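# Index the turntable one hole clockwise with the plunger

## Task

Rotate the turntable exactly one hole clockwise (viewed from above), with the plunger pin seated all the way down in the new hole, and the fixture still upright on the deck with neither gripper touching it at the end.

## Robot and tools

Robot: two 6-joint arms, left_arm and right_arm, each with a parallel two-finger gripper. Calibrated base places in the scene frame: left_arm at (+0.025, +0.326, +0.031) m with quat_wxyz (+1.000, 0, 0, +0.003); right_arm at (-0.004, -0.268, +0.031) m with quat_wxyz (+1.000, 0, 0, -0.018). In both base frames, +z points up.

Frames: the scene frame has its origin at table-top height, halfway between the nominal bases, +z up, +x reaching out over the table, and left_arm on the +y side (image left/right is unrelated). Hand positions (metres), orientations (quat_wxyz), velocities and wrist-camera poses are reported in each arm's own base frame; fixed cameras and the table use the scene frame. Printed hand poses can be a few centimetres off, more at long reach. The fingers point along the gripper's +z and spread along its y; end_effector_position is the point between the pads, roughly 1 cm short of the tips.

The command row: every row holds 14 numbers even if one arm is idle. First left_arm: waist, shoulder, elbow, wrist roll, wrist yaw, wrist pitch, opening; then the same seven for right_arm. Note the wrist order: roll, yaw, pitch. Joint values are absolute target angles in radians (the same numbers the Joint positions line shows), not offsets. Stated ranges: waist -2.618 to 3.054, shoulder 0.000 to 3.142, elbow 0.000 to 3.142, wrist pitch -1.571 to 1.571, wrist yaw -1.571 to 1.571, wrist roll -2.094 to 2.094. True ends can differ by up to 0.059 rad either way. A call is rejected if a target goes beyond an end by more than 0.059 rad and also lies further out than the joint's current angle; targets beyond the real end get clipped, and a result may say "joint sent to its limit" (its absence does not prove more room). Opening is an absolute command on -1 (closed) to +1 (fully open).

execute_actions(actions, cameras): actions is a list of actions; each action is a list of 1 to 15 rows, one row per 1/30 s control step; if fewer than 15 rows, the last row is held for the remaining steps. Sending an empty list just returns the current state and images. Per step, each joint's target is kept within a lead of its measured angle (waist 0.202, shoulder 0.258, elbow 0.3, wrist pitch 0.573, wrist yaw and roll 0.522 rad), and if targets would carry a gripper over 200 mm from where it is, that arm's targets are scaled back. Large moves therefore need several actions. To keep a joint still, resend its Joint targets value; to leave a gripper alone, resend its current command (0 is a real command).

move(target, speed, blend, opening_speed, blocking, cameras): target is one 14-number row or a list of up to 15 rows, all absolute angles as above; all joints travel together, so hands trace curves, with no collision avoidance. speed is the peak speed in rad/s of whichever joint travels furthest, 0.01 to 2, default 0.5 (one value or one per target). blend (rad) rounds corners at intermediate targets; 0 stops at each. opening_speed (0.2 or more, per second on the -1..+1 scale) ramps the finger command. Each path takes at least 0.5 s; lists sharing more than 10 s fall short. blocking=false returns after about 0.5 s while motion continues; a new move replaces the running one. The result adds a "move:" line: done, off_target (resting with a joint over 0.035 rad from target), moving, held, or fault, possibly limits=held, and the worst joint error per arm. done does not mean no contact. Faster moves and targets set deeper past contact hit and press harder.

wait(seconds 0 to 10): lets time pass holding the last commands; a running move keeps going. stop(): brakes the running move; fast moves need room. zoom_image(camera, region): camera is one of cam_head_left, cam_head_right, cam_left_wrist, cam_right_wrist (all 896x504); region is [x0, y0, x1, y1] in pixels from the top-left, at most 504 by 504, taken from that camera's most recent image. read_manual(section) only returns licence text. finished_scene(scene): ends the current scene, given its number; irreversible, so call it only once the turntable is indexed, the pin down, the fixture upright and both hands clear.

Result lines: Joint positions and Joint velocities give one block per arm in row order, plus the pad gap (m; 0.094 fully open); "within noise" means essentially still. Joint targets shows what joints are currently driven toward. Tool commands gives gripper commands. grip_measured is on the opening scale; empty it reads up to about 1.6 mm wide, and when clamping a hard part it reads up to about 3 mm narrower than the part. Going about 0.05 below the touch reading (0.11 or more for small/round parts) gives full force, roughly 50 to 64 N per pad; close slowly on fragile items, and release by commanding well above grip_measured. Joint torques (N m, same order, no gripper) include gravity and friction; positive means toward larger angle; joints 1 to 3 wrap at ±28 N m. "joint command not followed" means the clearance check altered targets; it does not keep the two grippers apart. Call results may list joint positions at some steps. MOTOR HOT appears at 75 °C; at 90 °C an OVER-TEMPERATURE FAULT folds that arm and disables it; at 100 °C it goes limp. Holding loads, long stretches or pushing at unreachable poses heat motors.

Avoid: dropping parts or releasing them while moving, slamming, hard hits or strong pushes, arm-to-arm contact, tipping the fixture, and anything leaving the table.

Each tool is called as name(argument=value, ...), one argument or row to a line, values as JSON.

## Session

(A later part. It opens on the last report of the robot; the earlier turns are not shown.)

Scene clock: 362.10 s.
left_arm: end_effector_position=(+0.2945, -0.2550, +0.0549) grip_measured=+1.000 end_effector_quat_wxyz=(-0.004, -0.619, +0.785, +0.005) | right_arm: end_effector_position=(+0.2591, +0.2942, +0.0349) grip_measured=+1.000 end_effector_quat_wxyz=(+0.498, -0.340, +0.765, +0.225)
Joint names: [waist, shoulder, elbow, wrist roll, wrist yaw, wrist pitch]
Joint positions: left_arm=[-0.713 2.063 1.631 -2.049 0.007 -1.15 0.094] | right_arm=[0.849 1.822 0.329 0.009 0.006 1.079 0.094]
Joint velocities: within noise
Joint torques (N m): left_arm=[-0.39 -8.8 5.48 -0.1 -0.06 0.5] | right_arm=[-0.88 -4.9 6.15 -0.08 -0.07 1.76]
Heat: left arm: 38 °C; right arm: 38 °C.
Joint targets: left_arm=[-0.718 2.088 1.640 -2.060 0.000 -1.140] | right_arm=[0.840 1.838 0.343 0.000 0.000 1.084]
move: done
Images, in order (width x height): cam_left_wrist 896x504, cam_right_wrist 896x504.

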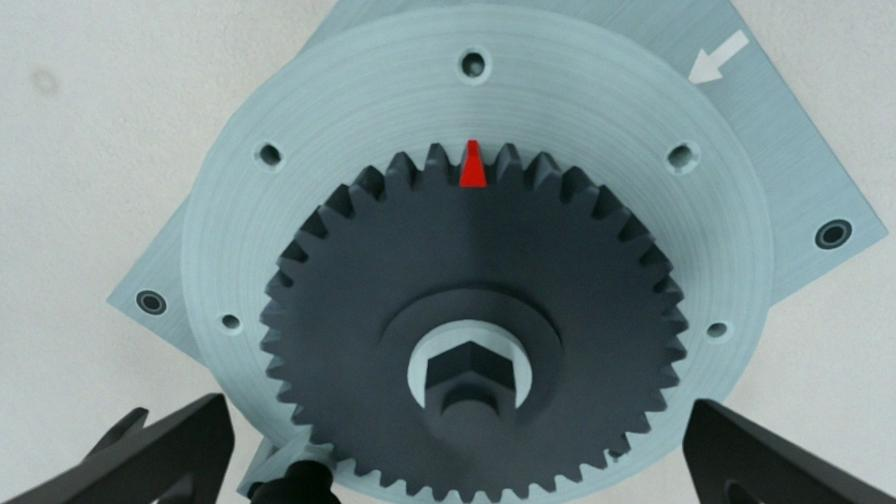

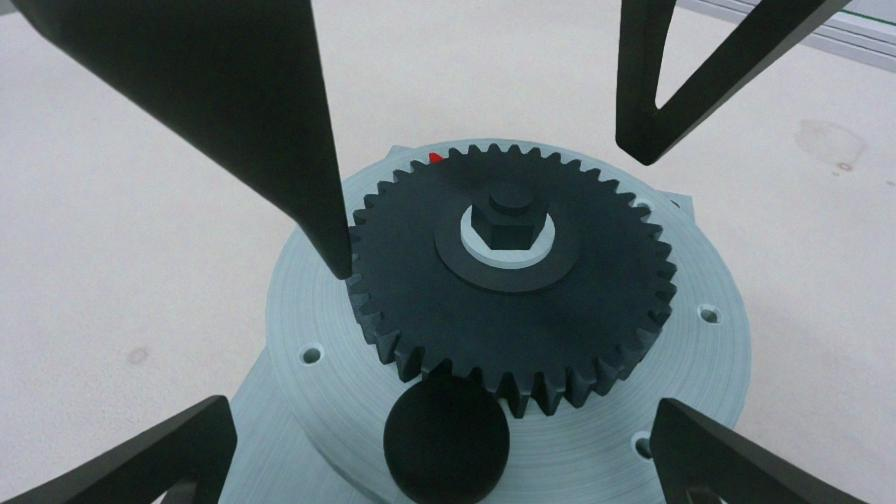

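move(
  target=[-0.714,2.104,1.60,-2.06,0,-1.091,1,0.84,1.838,0.343,0,0,1.084,1],
  speed=0.15,
  cameras=["cam_right_wrist","cam_left_wrist"],
)

Scene clock: 384.10 s.
left_arm: end_effector_position=(+0.2985, -0.2585, +0.0432) grip_measured=+1.000 end_effector_quat_wxyz=(-0.003, -0.620, +0.785, -0.001) | right_arm: end_effector_position=(+0.2592, +0.2943, +0.0350) grip_measured=+1.000 end_effector_quat_wxyz=(+0.498, -0.340, +0.765, +0.225)
Joint names: [waist, shoulder, elbow, wrist roll, wrist yaw, wrist pitch]
Joint positions: left_arm=[-0.713 2.082 1.614 -2.05 0.007 -1.101 0.094] | right_arm=[0.849 1.822 0.329 0.009 0.006 1.079 0.094]
Joint velocities: within noise
Joint torques (N m): left_arm=[-0.06 -9.29 3.77 -0.09 -0.06 0.51] | right_arm=[-0.9 -4.94 6.11 -0.08 -0.06 1.75]
Heat: left arm: 37 °C; right arm: 38 °C.
Joint targets: left_arm=[-0.714 2.104 1.600 -2.060 0.000 -1.091] | right_arm=[0.840 1.838 0.343 0.000 0.000 1.084]
move: done
Images, in order (width x height): cam_left_wrist 896x504, cam_right_wrist 896x504.

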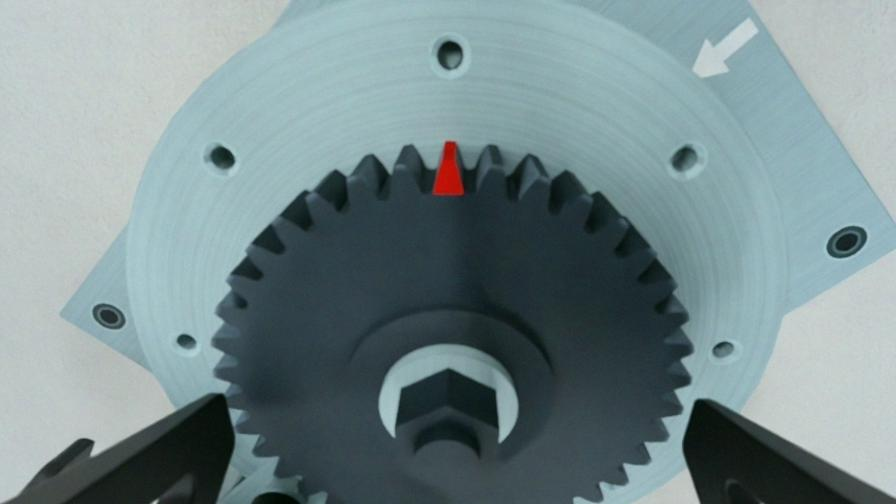

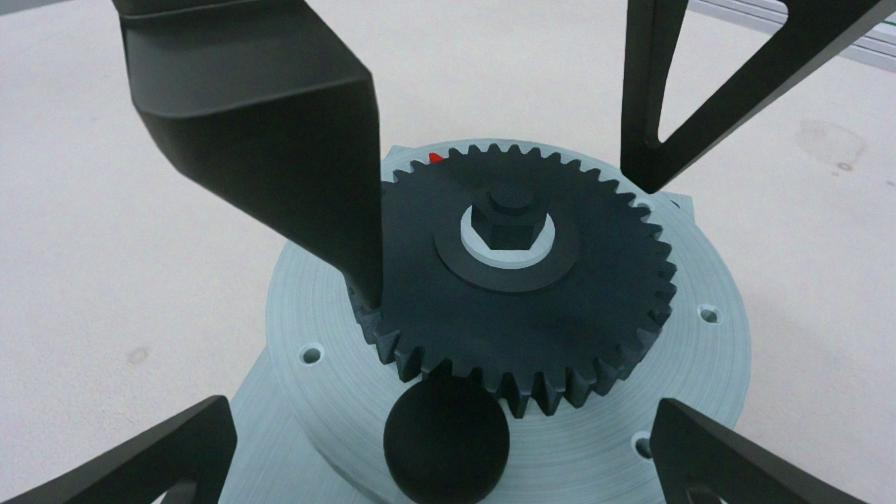

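move(
  target=[-0.714,2.107,1.591,-2.06,0,-1.080,1,0.84,1.838,0.343,0,0,1.084,1],
  speed=0.1,
  cameras=["cam_right_wrist","cam_left_wrist"],
)

zoom_image(
  camera="cam_right_wrist",
  region=[320, 120, 700, 420],
)

Scene clock: 395.00 s.
left_arm: end_effector_position=(+0.2987, -0.2587, +0.0412) grip_measured=+1.000 end_effector_quat_wxyz=(-0.003, -0.620, +0.785, -0.002) | right_arm: end_effector_position=(+0.2592, +0.2943, +0.0350) grip_measured=+1.000 end_effector_quat_wxyz=(+0.498, -0.340, +0.765, +0.225)
Joint names: [waist, shoulder, elbow, wrist roll, wrist yaw, wrist pitch]
Joint positions: left_arm=[-0.713 2.082 1.606 -2.05 0.007 -1.09 0.094] | right_arm=[0.849 1.822 0.329 0.009 0.006 1.079 0.094]
Joint velocities: within noise
Joint torques (N m): left_arm=[-0.06 -8.99 3.73 -0.1 -0.07 0.51] | right_arm=[-0.91 -4.92 6.11 -0.07 -0.07 1.76]
Heat: left arm: 36 °C; right arm: 38 °C.
Joint targets: left_arm=[-0.714 2.107 1.591 -2.060 0.000 -1.080] | right_arm=[0.840 1.838 0.343 0.000 0.000 1.084]
move: done
Images, in order (width x height): cam_left_wrist 896x504, cam_right_wrist 896x504.

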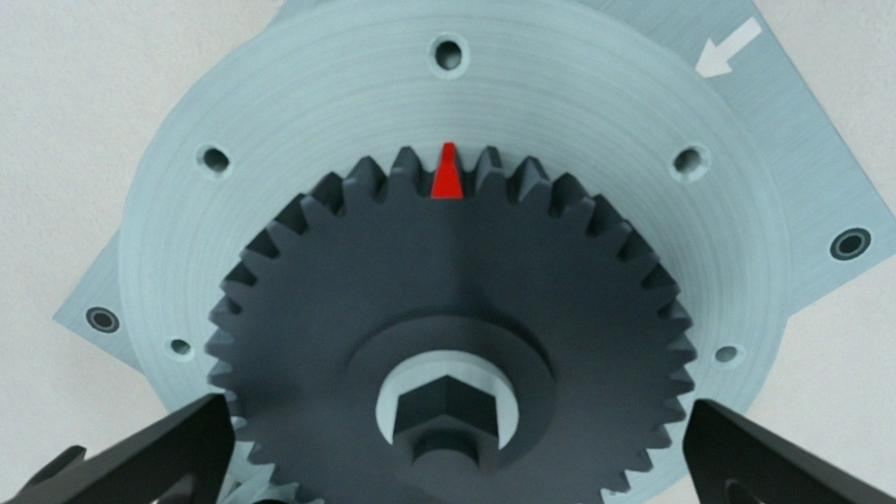

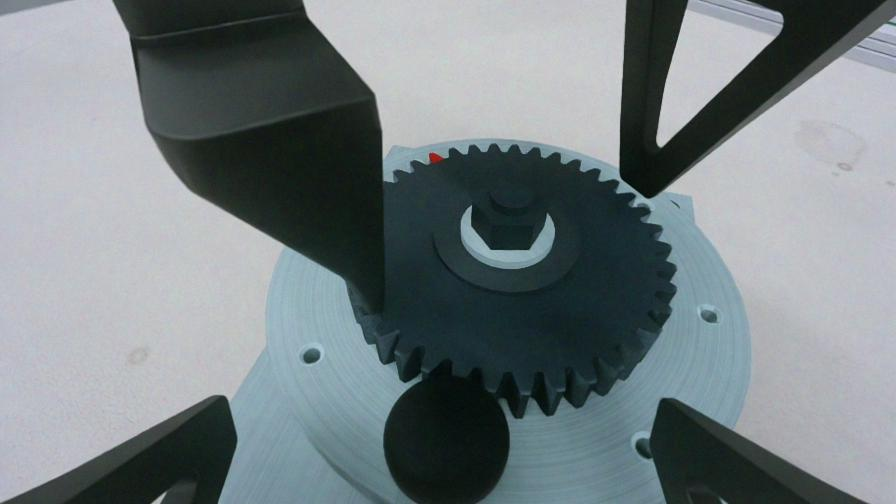

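Scaled by 1.326 from the camera's 896x504 image, which has a finer 1280x720 frame.

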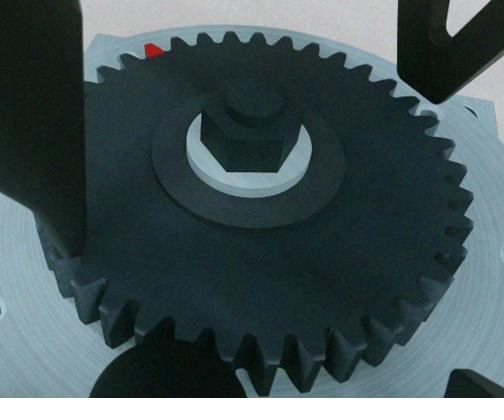

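move(
  target=[-0.714,2.107,1.591,-2.06,0,-1.080,-0.45,0.84,1.838,0.343,0,0,1.084,1],
  opening_speed=0.6,
  cameras=["cam_right_wrist","cam_left_wrist"],
)

zoom_image(
  camera="cam_right_wrist",
  region=[320, 120, 700, 420],
)

Scene clock: 404.53 s.
left_arm: end_effector_position=(+0.2968, -0.2583, +0.0409) grip_measured=-0.448 end_effector_quat_wxyz=(-0.006, -0.620, +0.785, +0.000) | right_arm: end_effector_position=(+0.2592, +0.2943, +0.0350) grip_measured=+1.000 end_effector_quat_wxyz=(+0.498, -0.340, +0.765, +0.225)
Joint names: [waist, shoulder, elbow, wrist roll, wrist yaw, wrist pitch]
Joint positions: left_arm=[-0.713 2.082 1.604 -2.051 0.012 -1.096 0.026] | right_arm=[0.849 1.822 0.329 0.009 0.006 1.079 0.094]
Joint velocities: within noise
Joint torques (N m): left_arm=[-0.06 -9.02 3.79 -0.09 -0.11 0.59] | right_arm=[-0.95 -4.92 6.09 -0.06 -0.08 1.75]
Heat: left arm: 35 °C; right arm: 38 °C.
Joint targets: left_arm=[-0.714 2.107 1.591 -2.060 0.000 -1.080] | right_arm=[0.840 1.838 0.343 0.000 0.000 1.084]
move: done
Images, in order (width x height): cam_left_wrist 896x504, cam_right_wrist 896x504.

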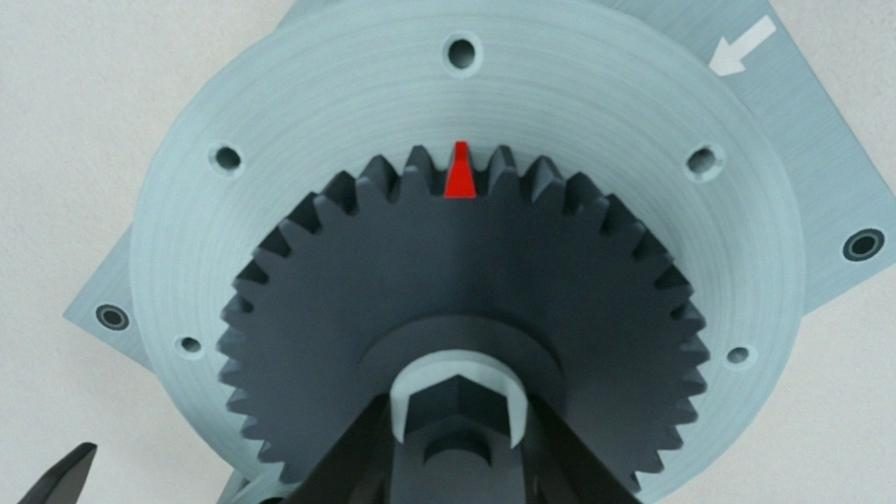

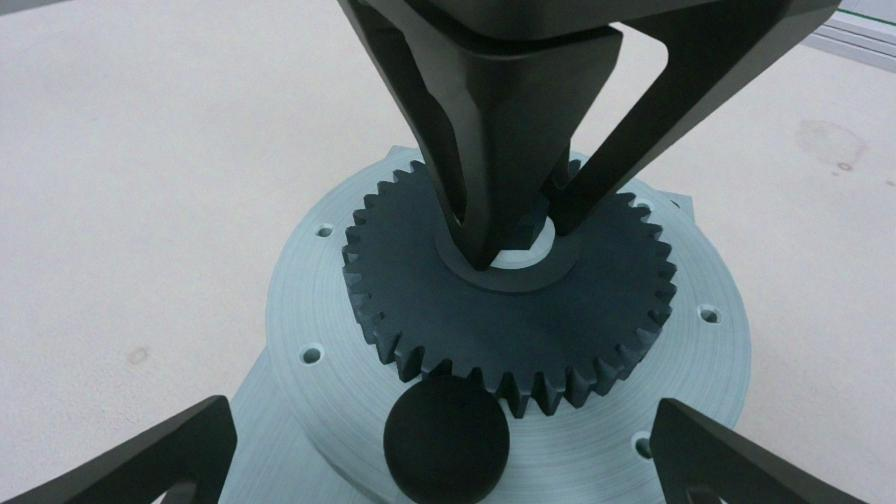

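Scaled by 1.326 from the camera's 896x504 image, which has a finer 1280x720 frame.

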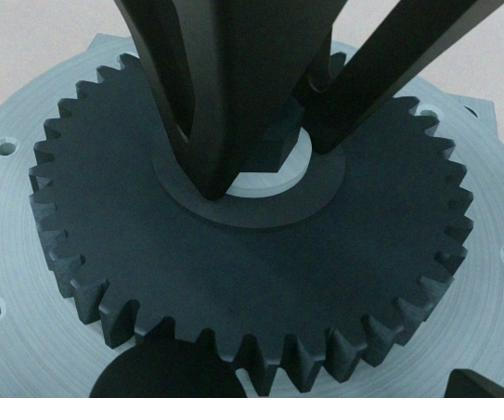

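move(
  target=[
    [-0.714,2.107,1.591,-2.06,0,-1.080,-0.3,0.84,1.838,0.343,0,0,1.084,1],
    [-0.714,2.107,1.609,-2.06,0,-1.096,-0.3,0.84,1.838,0.343,0,0,1.084,1],
    [-0.714,2.107,1.609,-2.06,0,-1.096,-0.5,0.84,1.838,0.343,0,0,1.084,1],
  ],
  opening_speed=0.5,
  speed=0.2,
  cameras=["cam_right_wrist","cam_left_wrist"],
)

zoom_image(
  camera="cam_right_wrist",
  region=[320, 120, 700, 420],
)

Scene clock: 419.20 s.
left_arm: end_effector_position=(+0.2967, -0.2583, +0.0409) grip_measured=-0.476 end_effector_quat_wxyz=(-0.006, -0.620, +0.785, +0.000) | right_arm: end_effector_position=(+0.2592, +0.2943, +0.0350) grip_measured=+1.000 end_effector_quat_wxyz=(+0.498, -0.340, +0.765, +0.225)
Joint names: [waist, shoulder, elbow, wrist roll, wrist yaw, wrist pitch]
Joint positions: left_arm=[-0.713 2.082 1.604 -2.051 0.012 -1.096 0.025] | right_arm=[0.849 1.822 0.329 0.009 0.006 1.079 0.094]
Joint velocities: within noise
Joint torques (N m): left_arm=[-0.06 -9.03 5.14 -0.1 -0.12 0.39] | right_arm=[-0.91 -4.93 6.15 -0.08 -0.06 1.75]
Heat: left arm: 35 °C; right arm: 38 °C.
Joint targets: left_arm=[-0.714 2.107 1.609 -2.060 0.000 -1.096] | right_arm=[0.840 1.838 0.343 0.000 0.000 1.084]
move: done
Images, in order (width x height): cam_left_wrist 896x504, cam_right_wrist 896x504.

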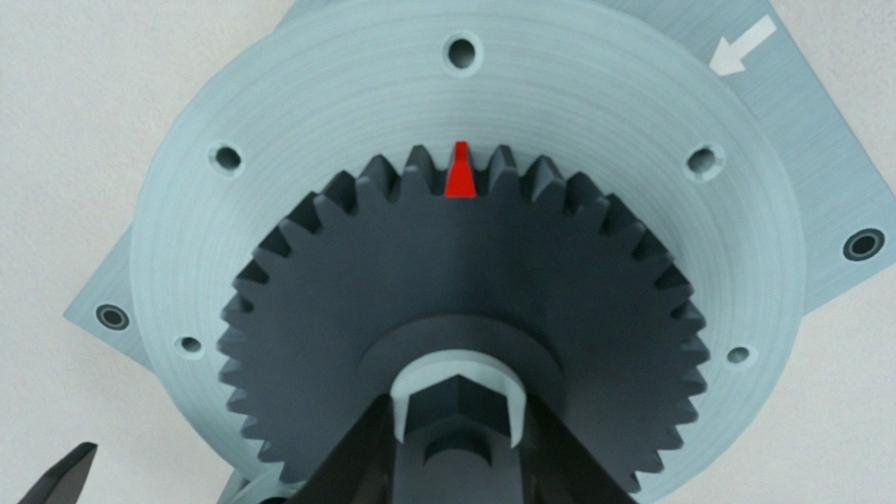

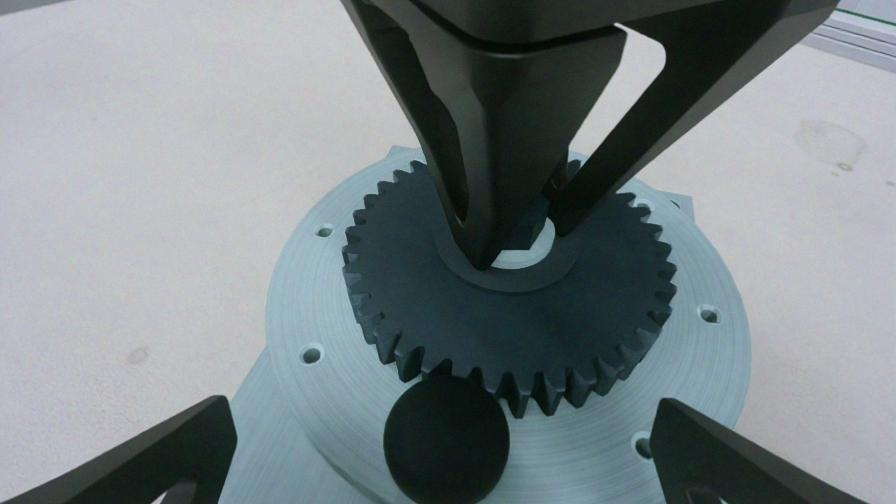

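Scaled by 1.326 from the camera's 896x504 image, which has a finer 1280x720 frame.

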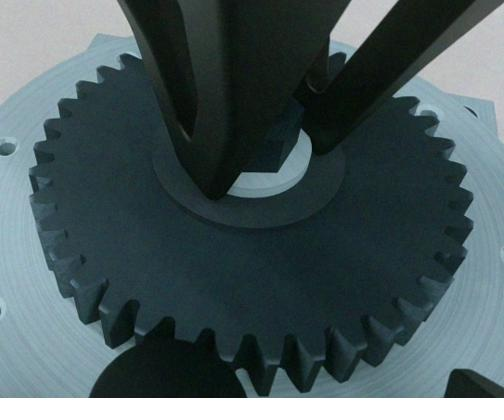

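move(
  target=[
    [-0.714,2.107,1.609,-2.06,0,-1.096,-0.3,0.84,1.838,0.343,0,0,1.084,1],
    [-0.714,2.107,1.644,-2.06,0,-1.122,-0.3,0.84,1.838,0.343,0,0,1.084,1],
    [-0.714,2.107,1.644,-2.06,0,-1.122,-0.52,0.84,1.838,0.343,0,0,1.084,1],
  ],
  opening_speed=0.5,
  speed=0.2,
  cameras=["cam_right_wrist","cam_left_wrist"],
)

zoom_image(
  camera="cam_right_wrist",
  region=[320, 120, 700, 420],
)

Scene clock: 433.33 s.
left_arm: end_effector_position=(+0.2978, -0.2592, +0.0436) grip_measured=-0.517 end_effector_quat_wxyz=(-0.006, -0.620, +0.785, +0.000) | right_arm: end_effector_position=(+0.2592, +0.2943, +0.0350) grip_measured=+1.000 end_effector_quat_wxyz=(+0.498, -0.340, +0.765, +0.225)
Joint names: [waist, shoulder, elbow, wrist roll, wrist yaw, wrist pitch]
Joint positions: left_arm=[-0.713 2.084 1.617 -2.051 0.012 -1.106 0.023] | right_arm=[0.849 1.822 0.329 0.009 0.006 1.079 0.094]
Joint velocities: within noise
Joint torques (N m): left_arm=[-0.06 -9.2 6.91 -0.09 -0.11 0.21] | right_arm=[-0.92 -4.93 6.11 -0.07 -0.08 1.74]
Heat: left arm: 34 °C; right arm: 38 °C.
Joint targets: left_arm=[-0.714 2.107 1.644 -2.060 0.000 -1.122] | right_arm=[0.840 1.838 0.343 0.000 0.000 1.084]
move: done
Images, in order (width x height): cam_left_wrist 896x504, cam_right_wrist 896x504.

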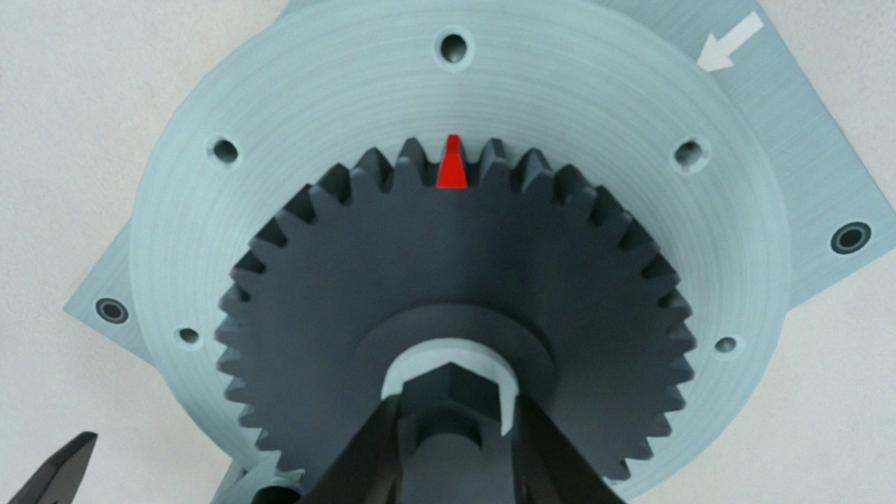

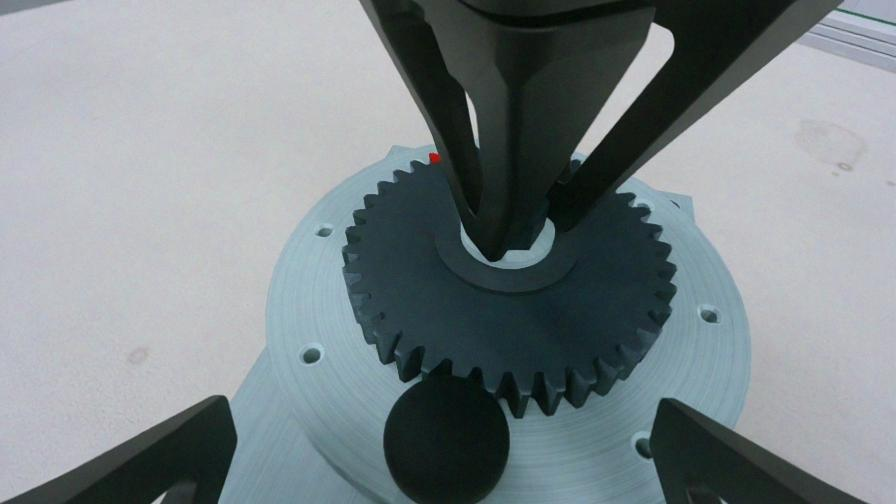

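Scaled by 1.326 from the camera's 896x504 image, which has a finer 1280x720 frame.

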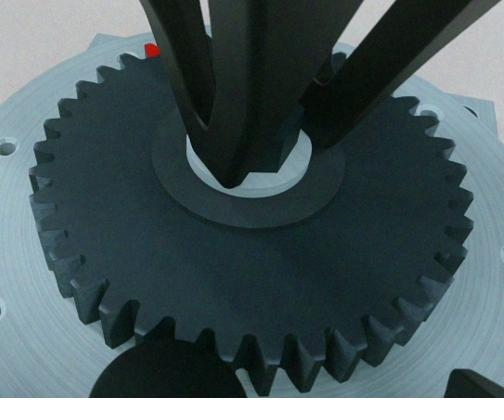

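move(
  target=[-0.714,2.107,1.644,-2.06,0,-1.122,-0.8,0.84,1.838,0.343,0,0,1.084,1],
  opening_speed=0.3,
  cameras=["cam_right_wrist","cam_left_wrist"],
)

Scene clock: 439.87 s.
left_arm: end_effector_position=(+0.2965, -0.2583, +0.0441) grip_measured=-0.628 end_effector_quat_wxyz=(-0.007, -0.620, +0.784, +0.003) | right_arm: end_effector_position=(+0.2592, +0.2943, +0.0350) grip_measured=+1.000 end_effector_quat_wxyz=(+0.498, -0.340, +0.765, +0.225)
Joint names: [waist, shoulder, elbow, wrist roll, wrist yaw, wrist pitch]
Joint positions: left_arm=[-0.713 2.084 1.62 -2.052 0.013 -1.115 0.017] | right_arm=[0.849 1.822 0.329 0.009 0.006 1.079 0.094]
Joint velocities: within noise
Joint torques (N m): left_arm=[-0.02 -9.16 6.76 -0.08 -0.11 0.31] | right_arm=[-0.88 -4.92 6.06 -0.07 -0.07 1.74]
Heat: left arm: 35 °C; right arm: 38 °C.
Joint targets: left_arm=[-0.714 2.107 1.644 -2.060 0.000 -1.122] | right_arm=[0.840 1.838 0.343 0.000 0.000 1.084]
move: done
Images, in order (width x height): cam_left_wrist 896x504, cam_right_wrist 896x504.

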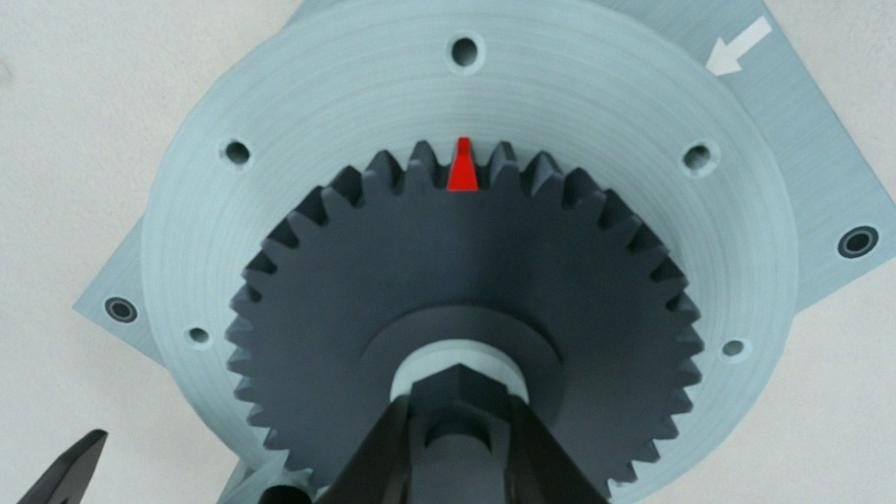

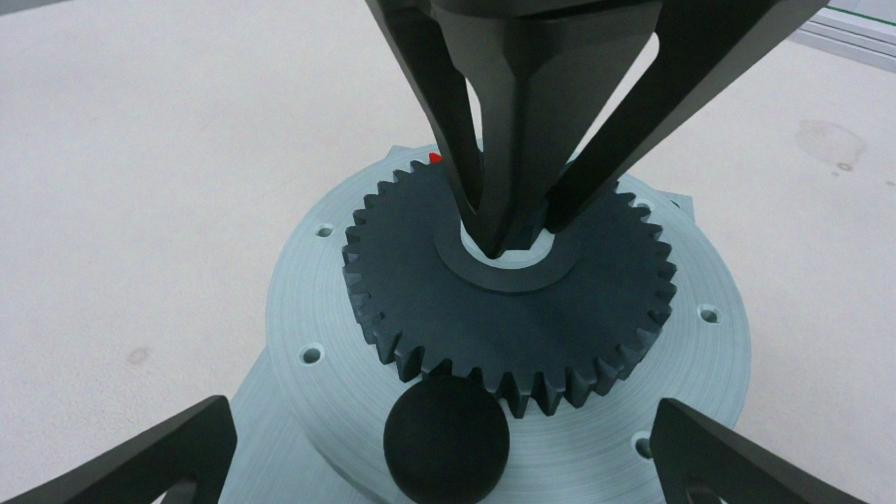

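move(
  target=[-0.714,2.107,1.644,-2.06,0,-1.122,-0.8,0.84,1.838,0.343,0,0,1.084,-0.75],
  opening_speed=0.4,
  cameras=["cam_right_wrist","cam_left_wrist"],
)

Scene clock: 450.60 s.
left_arm: end_effector_position=(+0.2965, -0.2583, +0.0441) grip_measured=-0.628 end_effector_quat_wxyz=(-0.007, -0.620, +0.784, +0.003) | right_arm: end_effector_position=(+0.2592, +0.2943, +0.0351) grip_measured=-0.497 end_effector_quat_wxyz=(+0.499, -0.340, +0.765, +0.225)
Joint names: [waist, shoulder, elbow, wrist roll, wrist yaw, wrist pitch]
Joint positions: left_arm=[-0.713 2.084 1.62 -2.052 0.013 -1.115 0.017] | right_arm=[0.849 1.822 0.329 0.009 0.006 1.08 0.024]
Joint velocities: within noise
Joint torques (N m): left_arm=[-0.05 -9.14 6.75 -0.08 -0.12 0.3] | right_arm=[-0.92 -4.94 6.13 -0.06 -0.08 1.76]
Heat: left arm: 35 °C; right arm: 38 °C.
Joint targets: left_arm=[-0.714 2.107 1.644 -2.060 0.000 -1.122] | right_arm=[0.840 1.838 0.343 0.000 0.000 1.084]
move: done
Images, in order (width x height): cam_left_wrist 896x504, cam_right_wrist 896x504.

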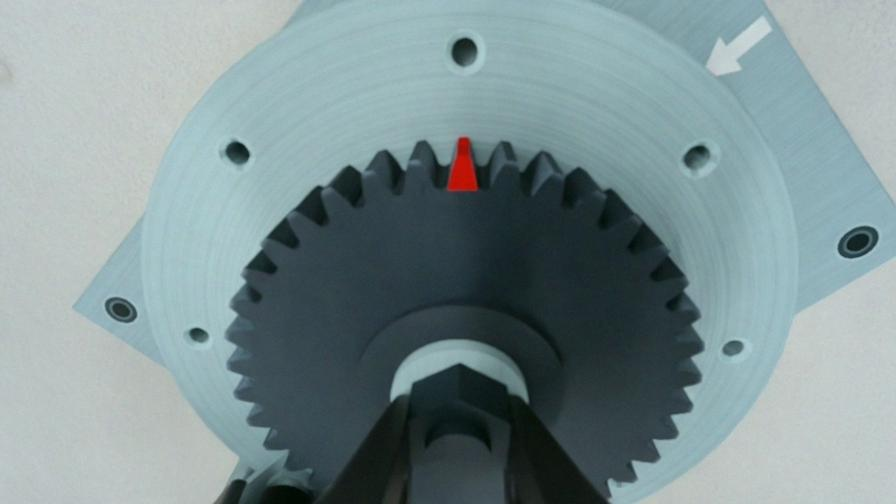

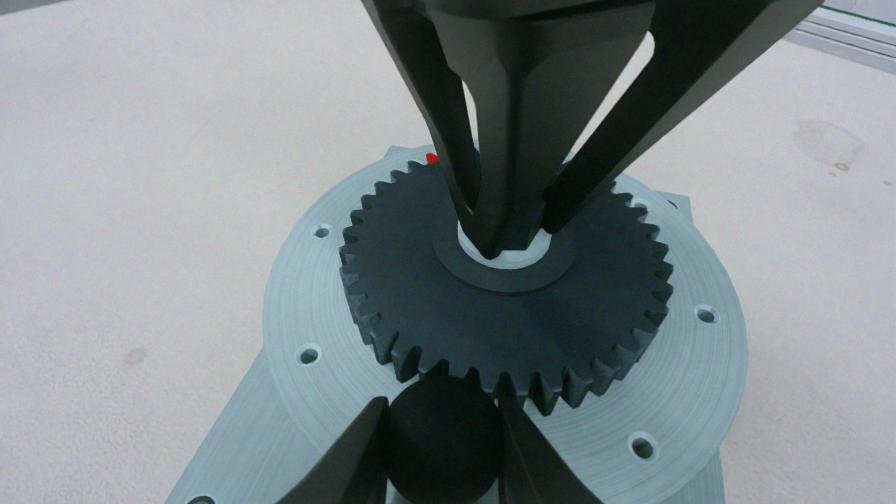

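move(
  target=[-0.714,2.107,1.644,-2.06,0,-1.122,-0.8,0.84,1.748,0.343,0,0,0.995,-0.75],
  speed=0.1,
  cameras=["cam_right_wrist","cam_left_wrist"],
)

zoom_image(
  camera="cam_right_wrist",
  region=[300, 300, 600, 504],
)

Scene clock: 462.87 s.
left_arm: end_effector_position=(+0.2965, -0.2583, +0.0441) grip_measured=-0.628 end_effector_quat_wxyz=(-0.007, -0.620, +0.784, +0.003) | right_arm: end_effector_position=(+0.2589, +0.2939, +0.0351) grip_measured=-0.497 end_effector_quat_wxyz=(+0.488, -0.343, +0.772, +0.220)
Joint names: [waist, shoulder, elbow, wrist roll, wrist yaw, wrist pitch]
Joint positions: left_arm=[-0.713 2.084 1.62 -2.052 0.013 -1.115 0.017] | right_arm=[0.849 1.784 0.343 0.009 0.006 1 0.024]
Joint velocities: within noise
Joint torques (N m): left_arm=[-0.08 -9.16 6.72 -0.08 -0.13 0.3] | right_arm=[-0.88 -9.01 5.04 -0.06 -0.08 1.66]
Heat: left arm: 35 °C; right arm: 38 °C.
Joint targets: left_arm=[-0.714 2.107 1.644 -2.060 0.000 -1.122] | right_arm=[0.840 1.748 0.343 0.000 0.000 0.995]
move: off_target (right_arm); right_arm: the shoulder is farthest, 0.036 rad from its target
Images, in order (width x height): cam_left_wrist 896x504, cam_right_wrist 896x504.

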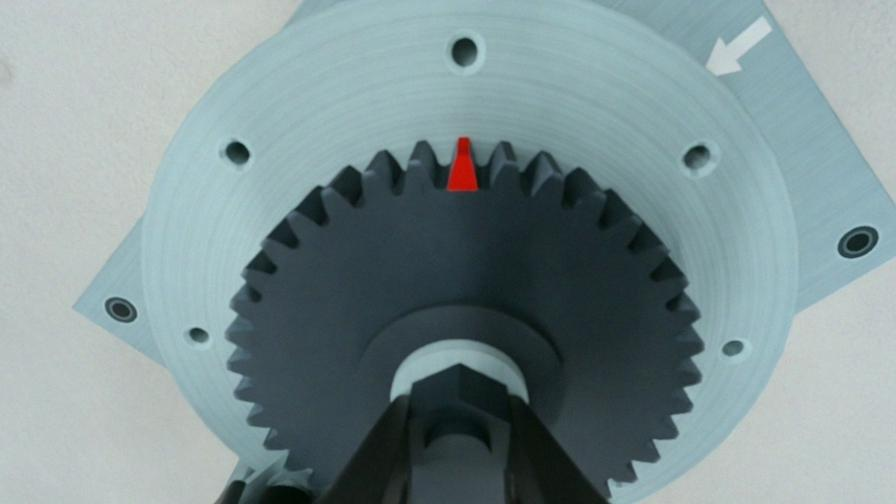

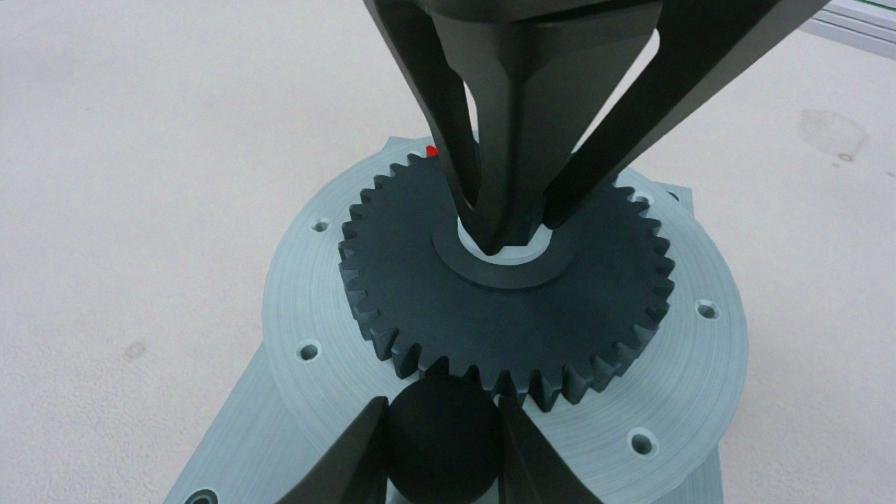

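Scaled by 1.680 from the camera's 896x504 image, which has a finer 1280x720 frame.

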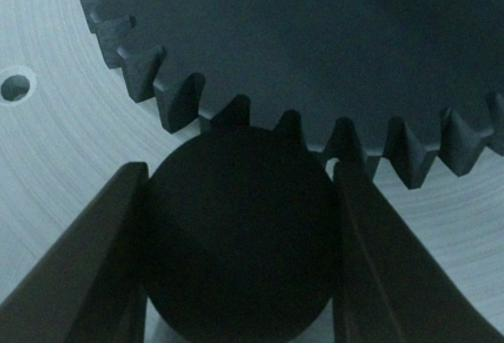

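move(
  target=[-0.714,2.107,1.644,-2.06,0,-1.122,-0.8,0.84,1.70,0.343,0,0,1.0,-0.85],
  speed=0.1,
  cameras=["cam_right_wrist","cam_left_wrist"],
)

zoom_image(
  camera="cam_right_wrist",
  region=[300, 300, 600, 504],
)

Scene clock: 474.87 s.
left_arm: end_effector_position=(+0.2953, -0.2597, +0.0442) grip_measured=-0.628 end_effector_quat_wxyz=(-0.012, -0.621, +0.783, +0.002) | right_arm: end_effector_position=(+0.2576, +0.2925, +0.0359) grip_measured=-0.497 end_effector_quat_wxyz=(+0.481, -0.345, +0.776, +0.217)
Joint names: [waist, shoulder, elbow, wrist roll, wrist yaw, wrist pitch]
Joint positions: left_arm=[-0.714 2.084 1.62 -2.055 0.022 -1.115 0.017] | right_arm=[0.849 1.755 0.346 0.009 0.006 0.949 0.024]
Joint velocities: within noise
Joint torques (N m): left_arm=[0.01 -9.16 6.74 -0.04 -0.21 0.31] | right_arm=[-0.84 -10.25 4.98 -0.08 -0.08 2.12]
Heat: left arm: 36 °C; right arm: 39 °C.
Joint targets: left_arm=[-0.714 2.107 1.644 -2.060 0.000 -1.122] | right_arm=[0.840 1.700 0.343 0.000 0.000 1.000]
move: off_target (right_arm); right_arm: the shoulder is farthest, 0.055 rad from its target
Images, in order (width x height): cam_left_wrist 896x504, cam_right_wrist 896x504.

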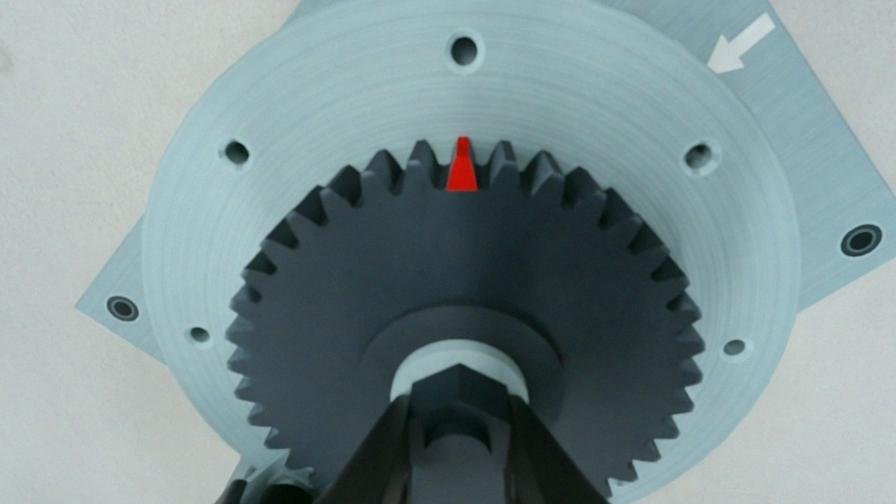

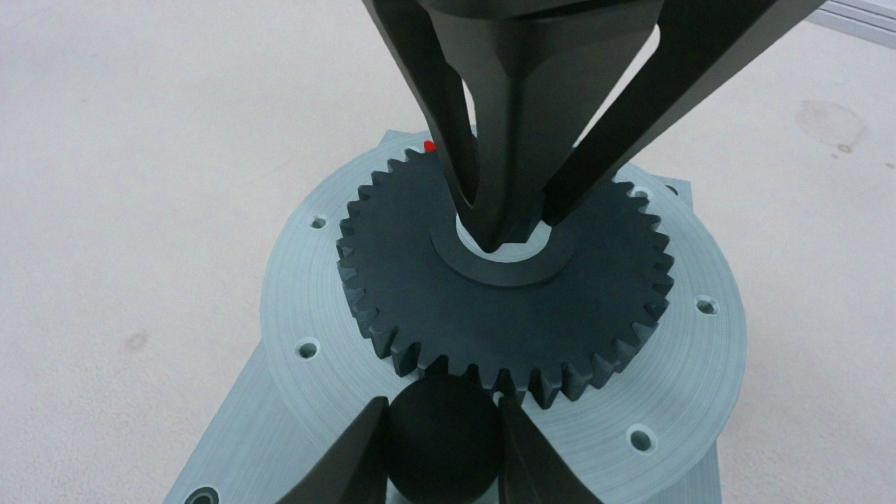

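Scaled by 1.680 from the camera's 896x504 image, which has a finer 1280x720 frame.

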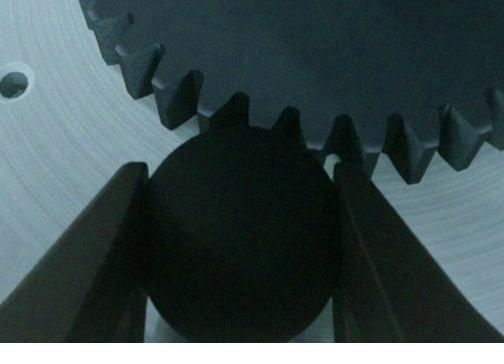

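move(
  target=[-0.714,2.107,1.644,-2.06,0,-1.122,-0.8,0.84,1.69,0.343,0,0,1.09,-0.85],
  speed=0.1,
  cameras=["cam_right_wrist","cam_left_wrist"],
)

zoom_image(
  camera="cam_right_wrist",
  region=[300, 300, 600, 504],
)

Scene clock: 484.43 s.
left_arm: end_effector_position=(+0.2952, -0.2599, +0.0442) grip_measured=-0.628 end_effector_quat_wxyz=(-0.012, -0.621, +0.783, +0.002) | right_arm: end_effector_position=(+0.2579, +0.2928, +0.0375) grip_measured=-0.497 end_effector_quat_wxyz=(+0.483, -0.344, +0.775, +0.218)
Joint names: [waist, shoulder, elbow, wrist roll, wrist yaw, wrist pitch]
Joint positions: left_arm=[-0.714 2.084 1.62 -2.055 0.022 -1.115 0.017] | right_arm=[0.849 1.753 0.345 0.009 0.006 0.955 0.024]
Joint velocities: within noise
Joint torques (N m): left_arm=[0.02 -9.16 6.76 -0.04 -0.2 0.29] | right_arm=[-0.83 -10.96 5.12 -0.06 -0.08 2.91]
Heat: left arm: 36 °C; right arm: 40 °C.
Joint targets: left_arm=[-0.714 2.107 1.644 -2.060 0.000 -1.122] | right_arm=[0.840 1.690 0.343 0.000 0.000 1.090]
move: off_target (right_arm); right_arm: the wrist pitch is farthest, 0.135 rad from its target
Images, in order (width x height): cam_left_wrist 896x504, cam_right_wrist 896x504.

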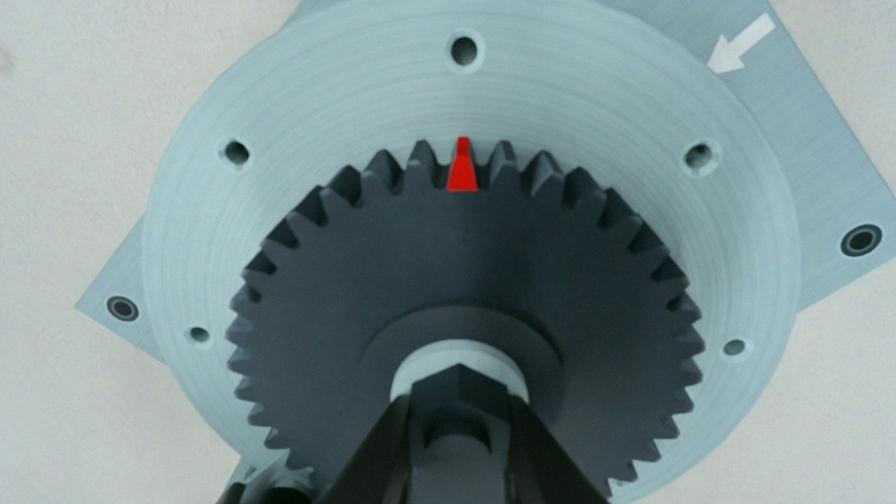

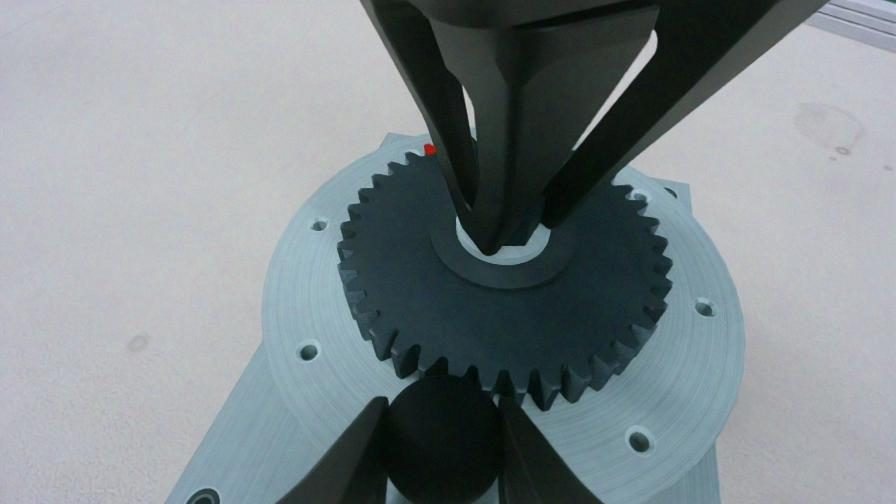

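Scaled by 1.680 from the camera's 896x504 image, which has a finer 1280x720 frame.

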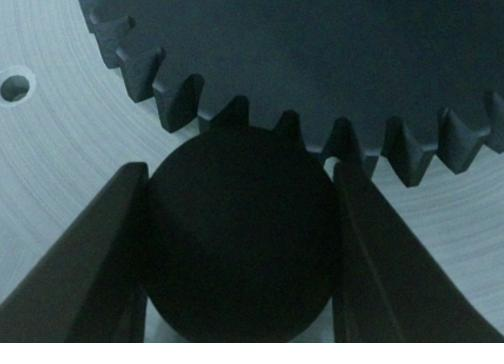

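move(
  target=[-0.714,2.107,1.644,-2.06,0,-1.122,-0.8,0.84,1.65,0.343,0,0,1.14,-0.85],
  speed=0.1,
  cameras=["cam_right_wrist","cam_left_wrist"],
)

zoom_image(
  camera="cam_right_wrist",
  region=[300, 300, 600, 504],
)

Scene clock: 490.80 s.
left_arm: end_effector_position=(+0.2940, -0.2613, +0.0442) grip_measured=-0.628 end_effector_quat_wxyz=(-0.014, -0.621, +0.783, +0.002) | right_arm: end_effector_position=(+0.2568, +0.2915, +0.0397) grip_measured=-0.497 end_effector_quat_wxyz=(+0.484, -0.344, +0.774, +0.219)
Joint names: [waist, shoulder, elbow, wrist roll, wrist yaw, wrist pitch]
Joint positions: left_arm=[-0.717 2.084 1.62 -2.058 0.027 -1.115 0.017] | right_arm=[0.849 1.737 0.338 0.009 0.006 0.95 0.024]
Joint velocities: within noise
Joint torques (N m): left_arm=[0.21 -9.16 6.74 -0.01 -0.23 0.3] | right_arm=[-0.9 -12.88 5.81 -0.06 -0.07 3.42]
Heat: left arm: 36 °C; right arm: 43 °C.
Joint targets: left_arm=[-0.714 2.107 1.644 -2.060 0.000 -1.122] | right_arm=[0.840 1.650 0.343 0.000 0.000 1.140]
move: off_target (right_arm); right_arm: the wrist pitch is farthest, 0.190 rad from its target
Images, in order (width x height): cam_left_wrist 896x504, cam_right_wrist 896x504.

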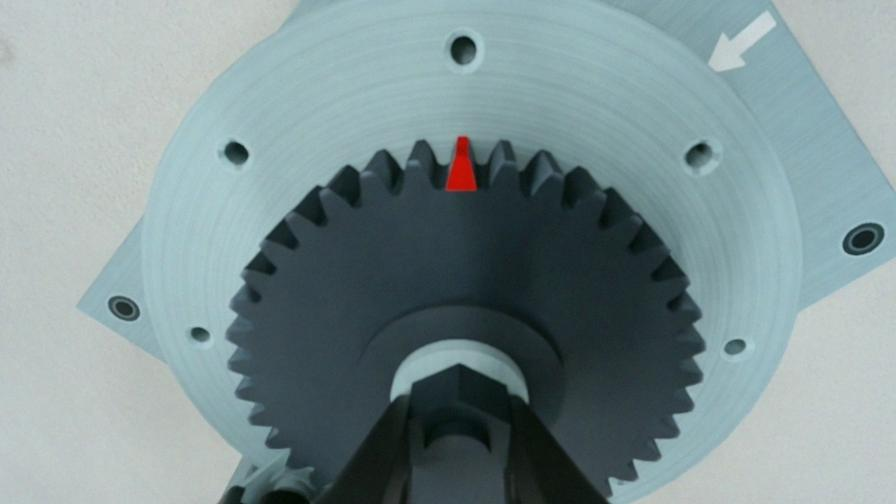

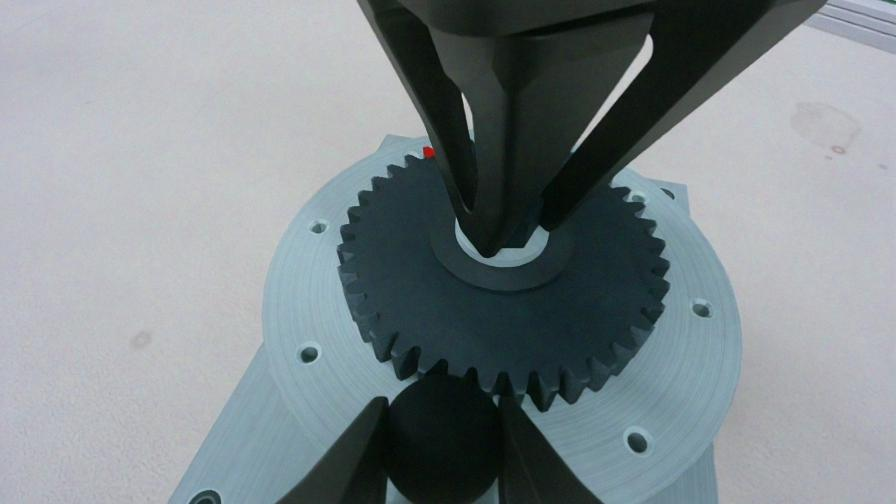

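Scaled by 1.680 from the camera's 896x504 image, which has a finer 1280x720 frame.

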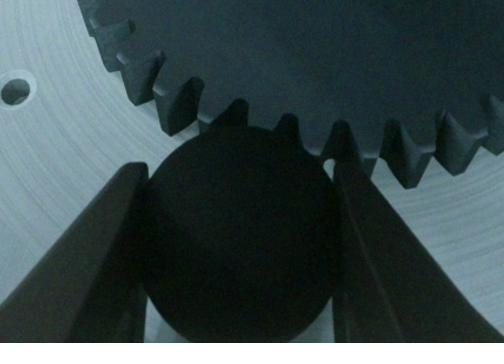

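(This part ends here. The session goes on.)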